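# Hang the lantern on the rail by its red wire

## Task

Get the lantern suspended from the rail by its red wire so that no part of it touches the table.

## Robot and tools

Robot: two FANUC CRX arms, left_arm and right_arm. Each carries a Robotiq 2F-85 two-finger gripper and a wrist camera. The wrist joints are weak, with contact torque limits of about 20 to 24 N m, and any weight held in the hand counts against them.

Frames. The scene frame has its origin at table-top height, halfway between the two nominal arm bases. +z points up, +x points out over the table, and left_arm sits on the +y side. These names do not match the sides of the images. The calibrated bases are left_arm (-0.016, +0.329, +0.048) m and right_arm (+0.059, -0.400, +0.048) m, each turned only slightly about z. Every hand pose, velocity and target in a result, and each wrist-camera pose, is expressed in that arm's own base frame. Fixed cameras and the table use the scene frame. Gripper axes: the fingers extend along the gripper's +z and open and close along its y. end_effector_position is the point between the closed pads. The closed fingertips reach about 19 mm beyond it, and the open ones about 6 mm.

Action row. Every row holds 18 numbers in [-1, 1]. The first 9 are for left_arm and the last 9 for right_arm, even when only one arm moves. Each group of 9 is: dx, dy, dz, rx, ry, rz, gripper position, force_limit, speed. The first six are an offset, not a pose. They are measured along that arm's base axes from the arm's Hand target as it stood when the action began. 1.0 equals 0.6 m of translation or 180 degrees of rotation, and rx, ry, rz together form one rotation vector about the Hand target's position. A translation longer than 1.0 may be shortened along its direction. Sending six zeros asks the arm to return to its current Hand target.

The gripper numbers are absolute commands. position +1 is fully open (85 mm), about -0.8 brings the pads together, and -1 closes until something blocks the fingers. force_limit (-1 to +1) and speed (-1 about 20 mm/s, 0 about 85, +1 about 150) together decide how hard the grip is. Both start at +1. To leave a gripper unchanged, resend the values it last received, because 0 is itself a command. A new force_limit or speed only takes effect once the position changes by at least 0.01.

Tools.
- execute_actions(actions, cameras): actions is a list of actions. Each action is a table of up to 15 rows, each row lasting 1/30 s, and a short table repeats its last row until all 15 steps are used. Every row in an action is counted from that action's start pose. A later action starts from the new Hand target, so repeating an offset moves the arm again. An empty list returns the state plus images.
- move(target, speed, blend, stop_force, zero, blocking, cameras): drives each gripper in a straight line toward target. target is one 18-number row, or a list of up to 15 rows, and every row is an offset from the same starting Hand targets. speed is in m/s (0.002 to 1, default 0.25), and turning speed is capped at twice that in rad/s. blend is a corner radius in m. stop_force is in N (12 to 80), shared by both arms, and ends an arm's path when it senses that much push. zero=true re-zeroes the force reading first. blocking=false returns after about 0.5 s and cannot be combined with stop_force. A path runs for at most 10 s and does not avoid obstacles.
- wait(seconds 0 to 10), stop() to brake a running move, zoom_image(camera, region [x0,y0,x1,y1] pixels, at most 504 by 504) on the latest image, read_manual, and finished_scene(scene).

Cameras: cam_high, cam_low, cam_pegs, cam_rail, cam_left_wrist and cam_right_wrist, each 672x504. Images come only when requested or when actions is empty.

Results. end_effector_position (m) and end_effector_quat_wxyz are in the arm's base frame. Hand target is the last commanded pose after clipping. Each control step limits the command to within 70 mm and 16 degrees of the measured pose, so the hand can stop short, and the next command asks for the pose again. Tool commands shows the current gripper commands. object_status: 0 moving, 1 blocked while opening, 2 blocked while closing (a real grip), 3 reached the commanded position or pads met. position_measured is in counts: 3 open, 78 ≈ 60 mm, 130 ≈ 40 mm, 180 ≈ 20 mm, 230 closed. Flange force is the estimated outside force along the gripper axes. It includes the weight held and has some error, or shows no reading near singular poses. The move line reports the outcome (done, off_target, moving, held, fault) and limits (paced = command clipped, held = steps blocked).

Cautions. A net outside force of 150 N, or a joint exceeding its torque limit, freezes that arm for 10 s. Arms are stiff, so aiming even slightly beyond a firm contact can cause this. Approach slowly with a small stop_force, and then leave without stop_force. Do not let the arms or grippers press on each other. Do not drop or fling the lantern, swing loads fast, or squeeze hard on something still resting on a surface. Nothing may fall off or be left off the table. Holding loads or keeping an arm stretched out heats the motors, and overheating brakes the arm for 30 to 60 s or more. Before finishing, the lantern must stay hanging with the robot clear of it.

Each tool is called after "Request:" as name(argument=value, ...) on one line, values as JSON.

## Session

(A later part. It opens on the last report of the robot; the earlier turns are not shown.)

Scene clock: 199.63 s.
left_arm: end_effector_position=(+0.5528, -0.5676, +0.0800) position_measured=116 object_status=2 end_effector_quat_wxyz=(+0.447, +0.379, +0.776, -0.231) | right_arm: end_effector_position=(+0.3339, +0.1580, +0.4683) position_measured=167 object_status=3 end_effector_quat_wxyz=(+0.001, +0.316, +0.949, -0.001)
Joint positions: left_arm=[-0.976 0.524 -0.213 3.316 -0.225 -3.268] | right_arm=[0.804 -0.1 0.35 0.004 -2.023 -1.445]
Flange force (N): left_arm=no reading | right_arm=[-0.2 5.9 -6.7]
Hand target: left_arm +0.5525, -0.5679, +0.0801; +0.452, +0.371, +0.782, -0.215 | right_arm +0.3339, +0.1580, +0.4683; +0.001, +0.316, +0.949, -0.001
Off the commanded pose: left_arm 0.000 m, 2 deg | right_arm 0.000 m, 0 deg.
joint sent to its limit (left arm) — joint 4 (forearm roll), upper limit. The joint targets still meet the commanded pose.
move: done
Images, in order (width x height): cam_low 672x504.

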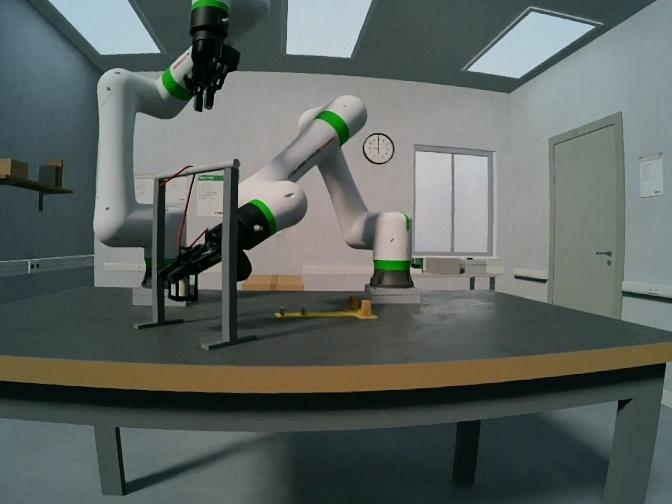

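Request:
move(target=[[0,0,0,0,0,0,-0.05,-0.5,-1,0,0,0,0,0,0,-0.3,0,-1]], speed=0.03)

Request:
move(target=[[0,0,0,0,0,0,1,-0.5,-1,0,0,0,0,0,0,-0.3,0,-1]], speed=0.03, cameras=["cam_low","cam_rail","cam_right_wrist","cam_left_wrist"])

Request:
zoom_image(camera="cam_low", region=[130, 150, 290, 310])

Request:
zoom_image(camera="cam_right_wrist", region=[320, 170, 480, 320])

Scene clock: 200.37 s.
left_arm: end_effector_position=(+0.5528, -0.5676, +0.0800) position_measured=116 object_status=2 end_effector_quat_wxyz=(+0.447, +0.379, +0.776, -0.231) | right_arm: end_effector_position=(+0.3339, +0.1580, +0.4683) position_measured=167 object_status=3 end_effector_quat_wxyz=(+0.001, +0.316, +0.949, -0.001)
Joint positions: left_arm=[-0.976 0.524 -0.213 3.316 -0.225 -3.268] | right_arm=[0.804 -0.1 0.35 0.004 -2.023 -1.445]
Flange force (N): left_arm=no reading | right_arm=[0.4 6.1 -6.1]
Hand target: left_arm +0.5525, -0.5679, +0.0801; +0.452, +0.371, +0.782, -0.215 | right_arm +0.3339, +0.1580, +0.4683; +0.001, +0.316, +0.949, -0.001
Off the commanded pose: left_arm 0.000 m, 2 deg | right_arm 0.000 m, 0 deg.
joint sent to its limit (left arm) — joint 4 (forearm roll), upper limit. The joint targets still meet the commanded pose.
move: done

Scene clock: 202.77 s.
left_arm: end_effector_position=(+0.5528, -0.5676, +0.0800) position_measured=3 object_status=0 end_effector_quat_wxyz=(+0.447, +0.379, +0.776, -0.231) | right_arm: end_effector_position=(+0.3339, +0.1580, +0.4683) position_measured=167 object_status=3 end_effector_quat_wxyz=(+0.001, +0.316, +0.949, -0.001)
Joint positions: left_arm=[-0.976 0.524 -0.213 3.317 -0.225 -3.268] | right_arm=[0.804 -0.1 0.35 0.004 -2.023 -1.445]
Flange force (N): left_arm=no reading | right_arm=[0.3 6.0 -6.4]
Hand target: left_arm +0.5525, -0.5679, +0.0801; +0.452, +0.371, +0.782, -0.215 | right_arm +0.3339, +0.1580, +0.4683; +0.001, +0.316, +0.949, -0.001
Off the commanded pose: left_arm 0.000 m, 2 deg | right_arm 0.000 m, 0 deg.
joint sent to its limit (left arm) — joint 4 (forearm roll), upper limit. The joint targets still meet the commanded pose.
move: done
camera_calibration:
cam_left_wrist: T_world_to_cam=[[0.789526, 0.613605, -0.0117216, -0.0867326], [0.119328, -0.134749, 0.983668, -0.203066], [0.602005, -0.77803, -0.179608, -0.629358], [0, 0, 0, 1]] pos_world=[0.471586, -0.463803, 0.0856953]
cam_right_wrist: T_world_to_cam=[[0.59874, 0.800199, 0.0345181, -0.33397], [0.749602, -0.575022, 0.327791, -0.296482], [0.282147, -0.170387, -0.944119, 0.504159], [0, 0, 0, 1]] pos_world=[0.279958, 0.18266, 0.584698]
Images, in order (width x height): cam_low 672x504, cam_rail 672x504, cam_left_wrist 672x504, cam_right_wrist 672x504.

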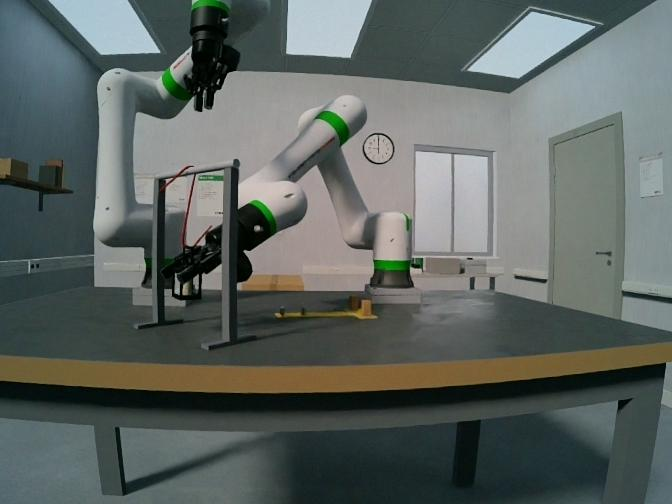

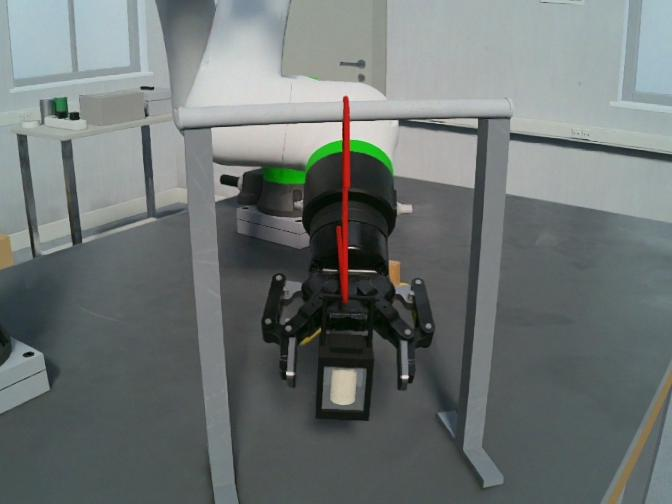

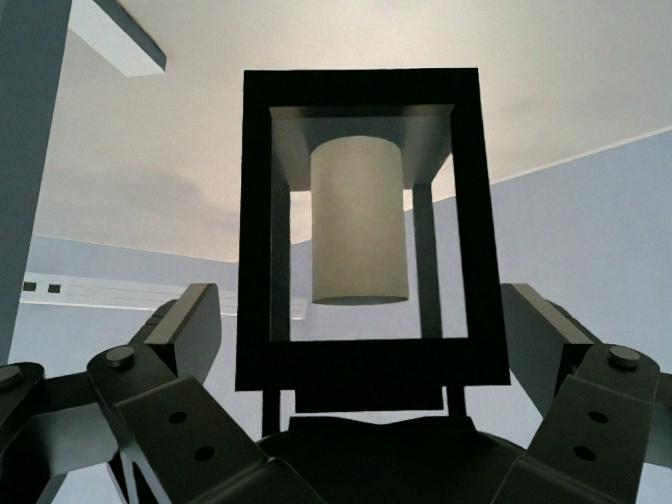

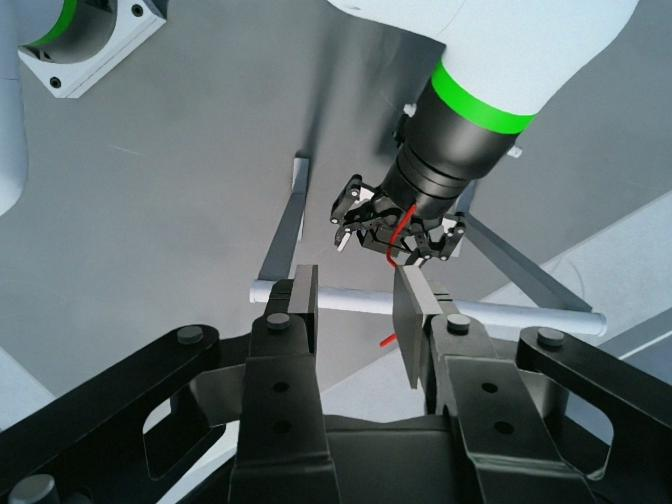

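Scaled by 3.150 from the camera's 672x504 image, which has a finer 960x720 frame.

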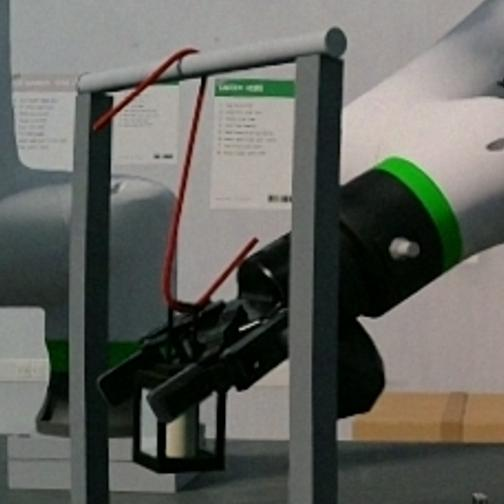

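Scaled by 3.150 from the camera's 672x504 image, which has a finer 960x720 frame.

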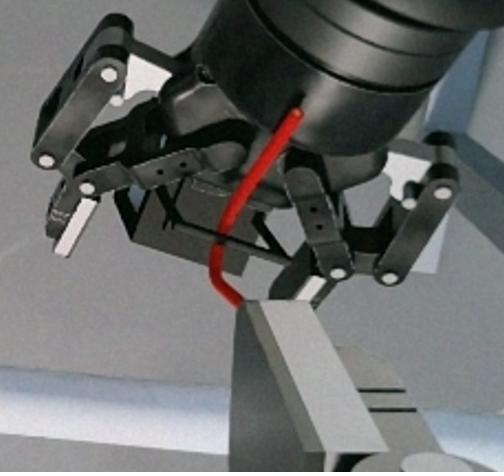

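Request:
move(target=[[-0.155,0.2,-0.012,0,0,0,1,-0.5,-1,0,0,0,0,0,0,-0.3,0,-1],[-0.24,0.31,0.02,0,0,0,1,-0.5,-1,0,0,0,0,0,0,-0.3,0,-1]], speed=0.05, blend=0.01)

Request:
wait(seconds=1.5, cameras=["cam_low","cam_rail"])

Scene clock: 208.07 s.
left_arm: end_effector_position=(+0.4091, -0.3816, +0.0919) position_measured=3 object_status=3 end_effector_quat_wxyz=(+0.445, +0.382, +0.775, -0.235) | right_arm: end_effector_position=(+0.3339, +0.1580, +0.4683) position_measured=167 object_status=3 end_effector_quat_wxyz=(+0.001, +0.316, +0.949, -0.001)
Joint positions: left_arm=[-1.019 0.038 -0.852 3.317 -0.379 -3.239] | right_arm=[0.804 -0.1 0.35 0.004 -2.023 -1.445]
Flange force (N): left_arm=no reading | right_arm=[0.1 6.4 -6.7]
Hand target: left_arm +0.4085, -0.3819, +0.0921; +0.452, +0.371, +0.782, -0.215 | right_arm +0.3339, +0.1580, +0.4683; +0.001, +0.316, +0.949, -0.001
Off the commanded pose: left_arm 0.001 m, 3 deg | right_arm 0.000 m, 0 deg.
joint sent to its limit (left arm) — joint 4 (forearm roll), upper limit. The joint targets are off in orientation, not in position.
move: off_target (left_arm)

Scene clock: 209.57 s.
left_arm: end_effector_position=(+0.4090, -0.3816, +0.0920) position_measured=3 object_status=3 end_effector_quat_wxyz=(+0.445, +0.382, +0.775, -0.235) | right_arm: end_effector_position=(+0.3339, +0.1580, +0.4683) position_measured=167 object_status=3 end_effector_quat_wxyz=(+0.001, +0.316, +0.949, -0.001)
Joint positions: left_arm=[-1.019 0.038 -0.852 3.317 -0.379 -3.239] | right_arm=[0.804 -0.1 0.35 0.004 -2.023 -1.445]
Flange force (N): left_arm=no reading | right_arm=[0.6 5.6 -6.3]
Hand target: left_arm +0.4085, -0.3819, +0.0921; +0.452, +0.371, +0.782, -0.215 | right_arm +0.3339, +0.1580, +0.4683; +0.001, +0.316, +0.949, -0.001
Tool commands: left_gripper/position=+1.0 left_gripper/force_limit=-0.5 left_gripper/speed=-1.0 right_gripper/position=-0.3 right_gripper/force_limit=+0.0 right_gripper/speed=-1.0
Off the commanded pose: left_arm 0.001 m, 3 deg | right_arm 0.000 m, 0 deg.
wait: 1.50 s; at rest by 0.17 s
Images, in order (width x height): cam_low 672x504, cam_rail 672x504.

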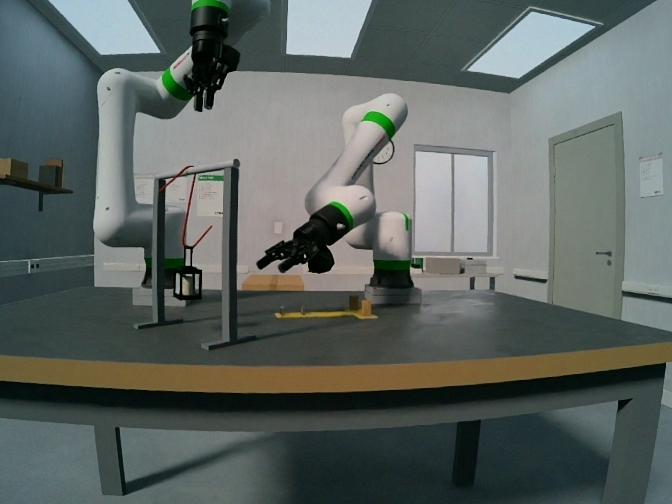

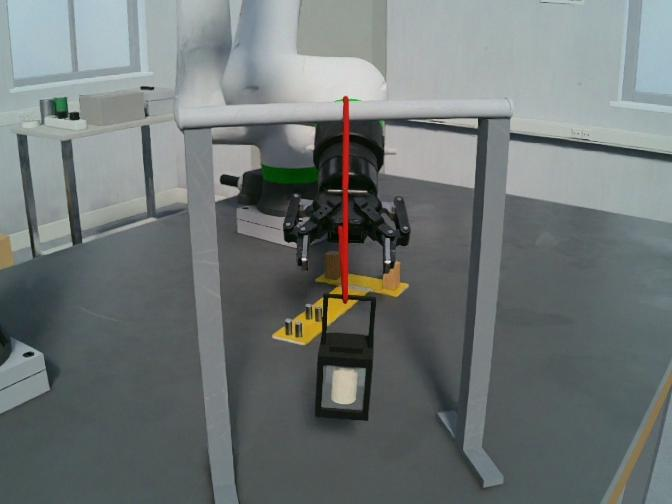

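Request:
finished_scene(scene=2)

The scene is finished: the task was done.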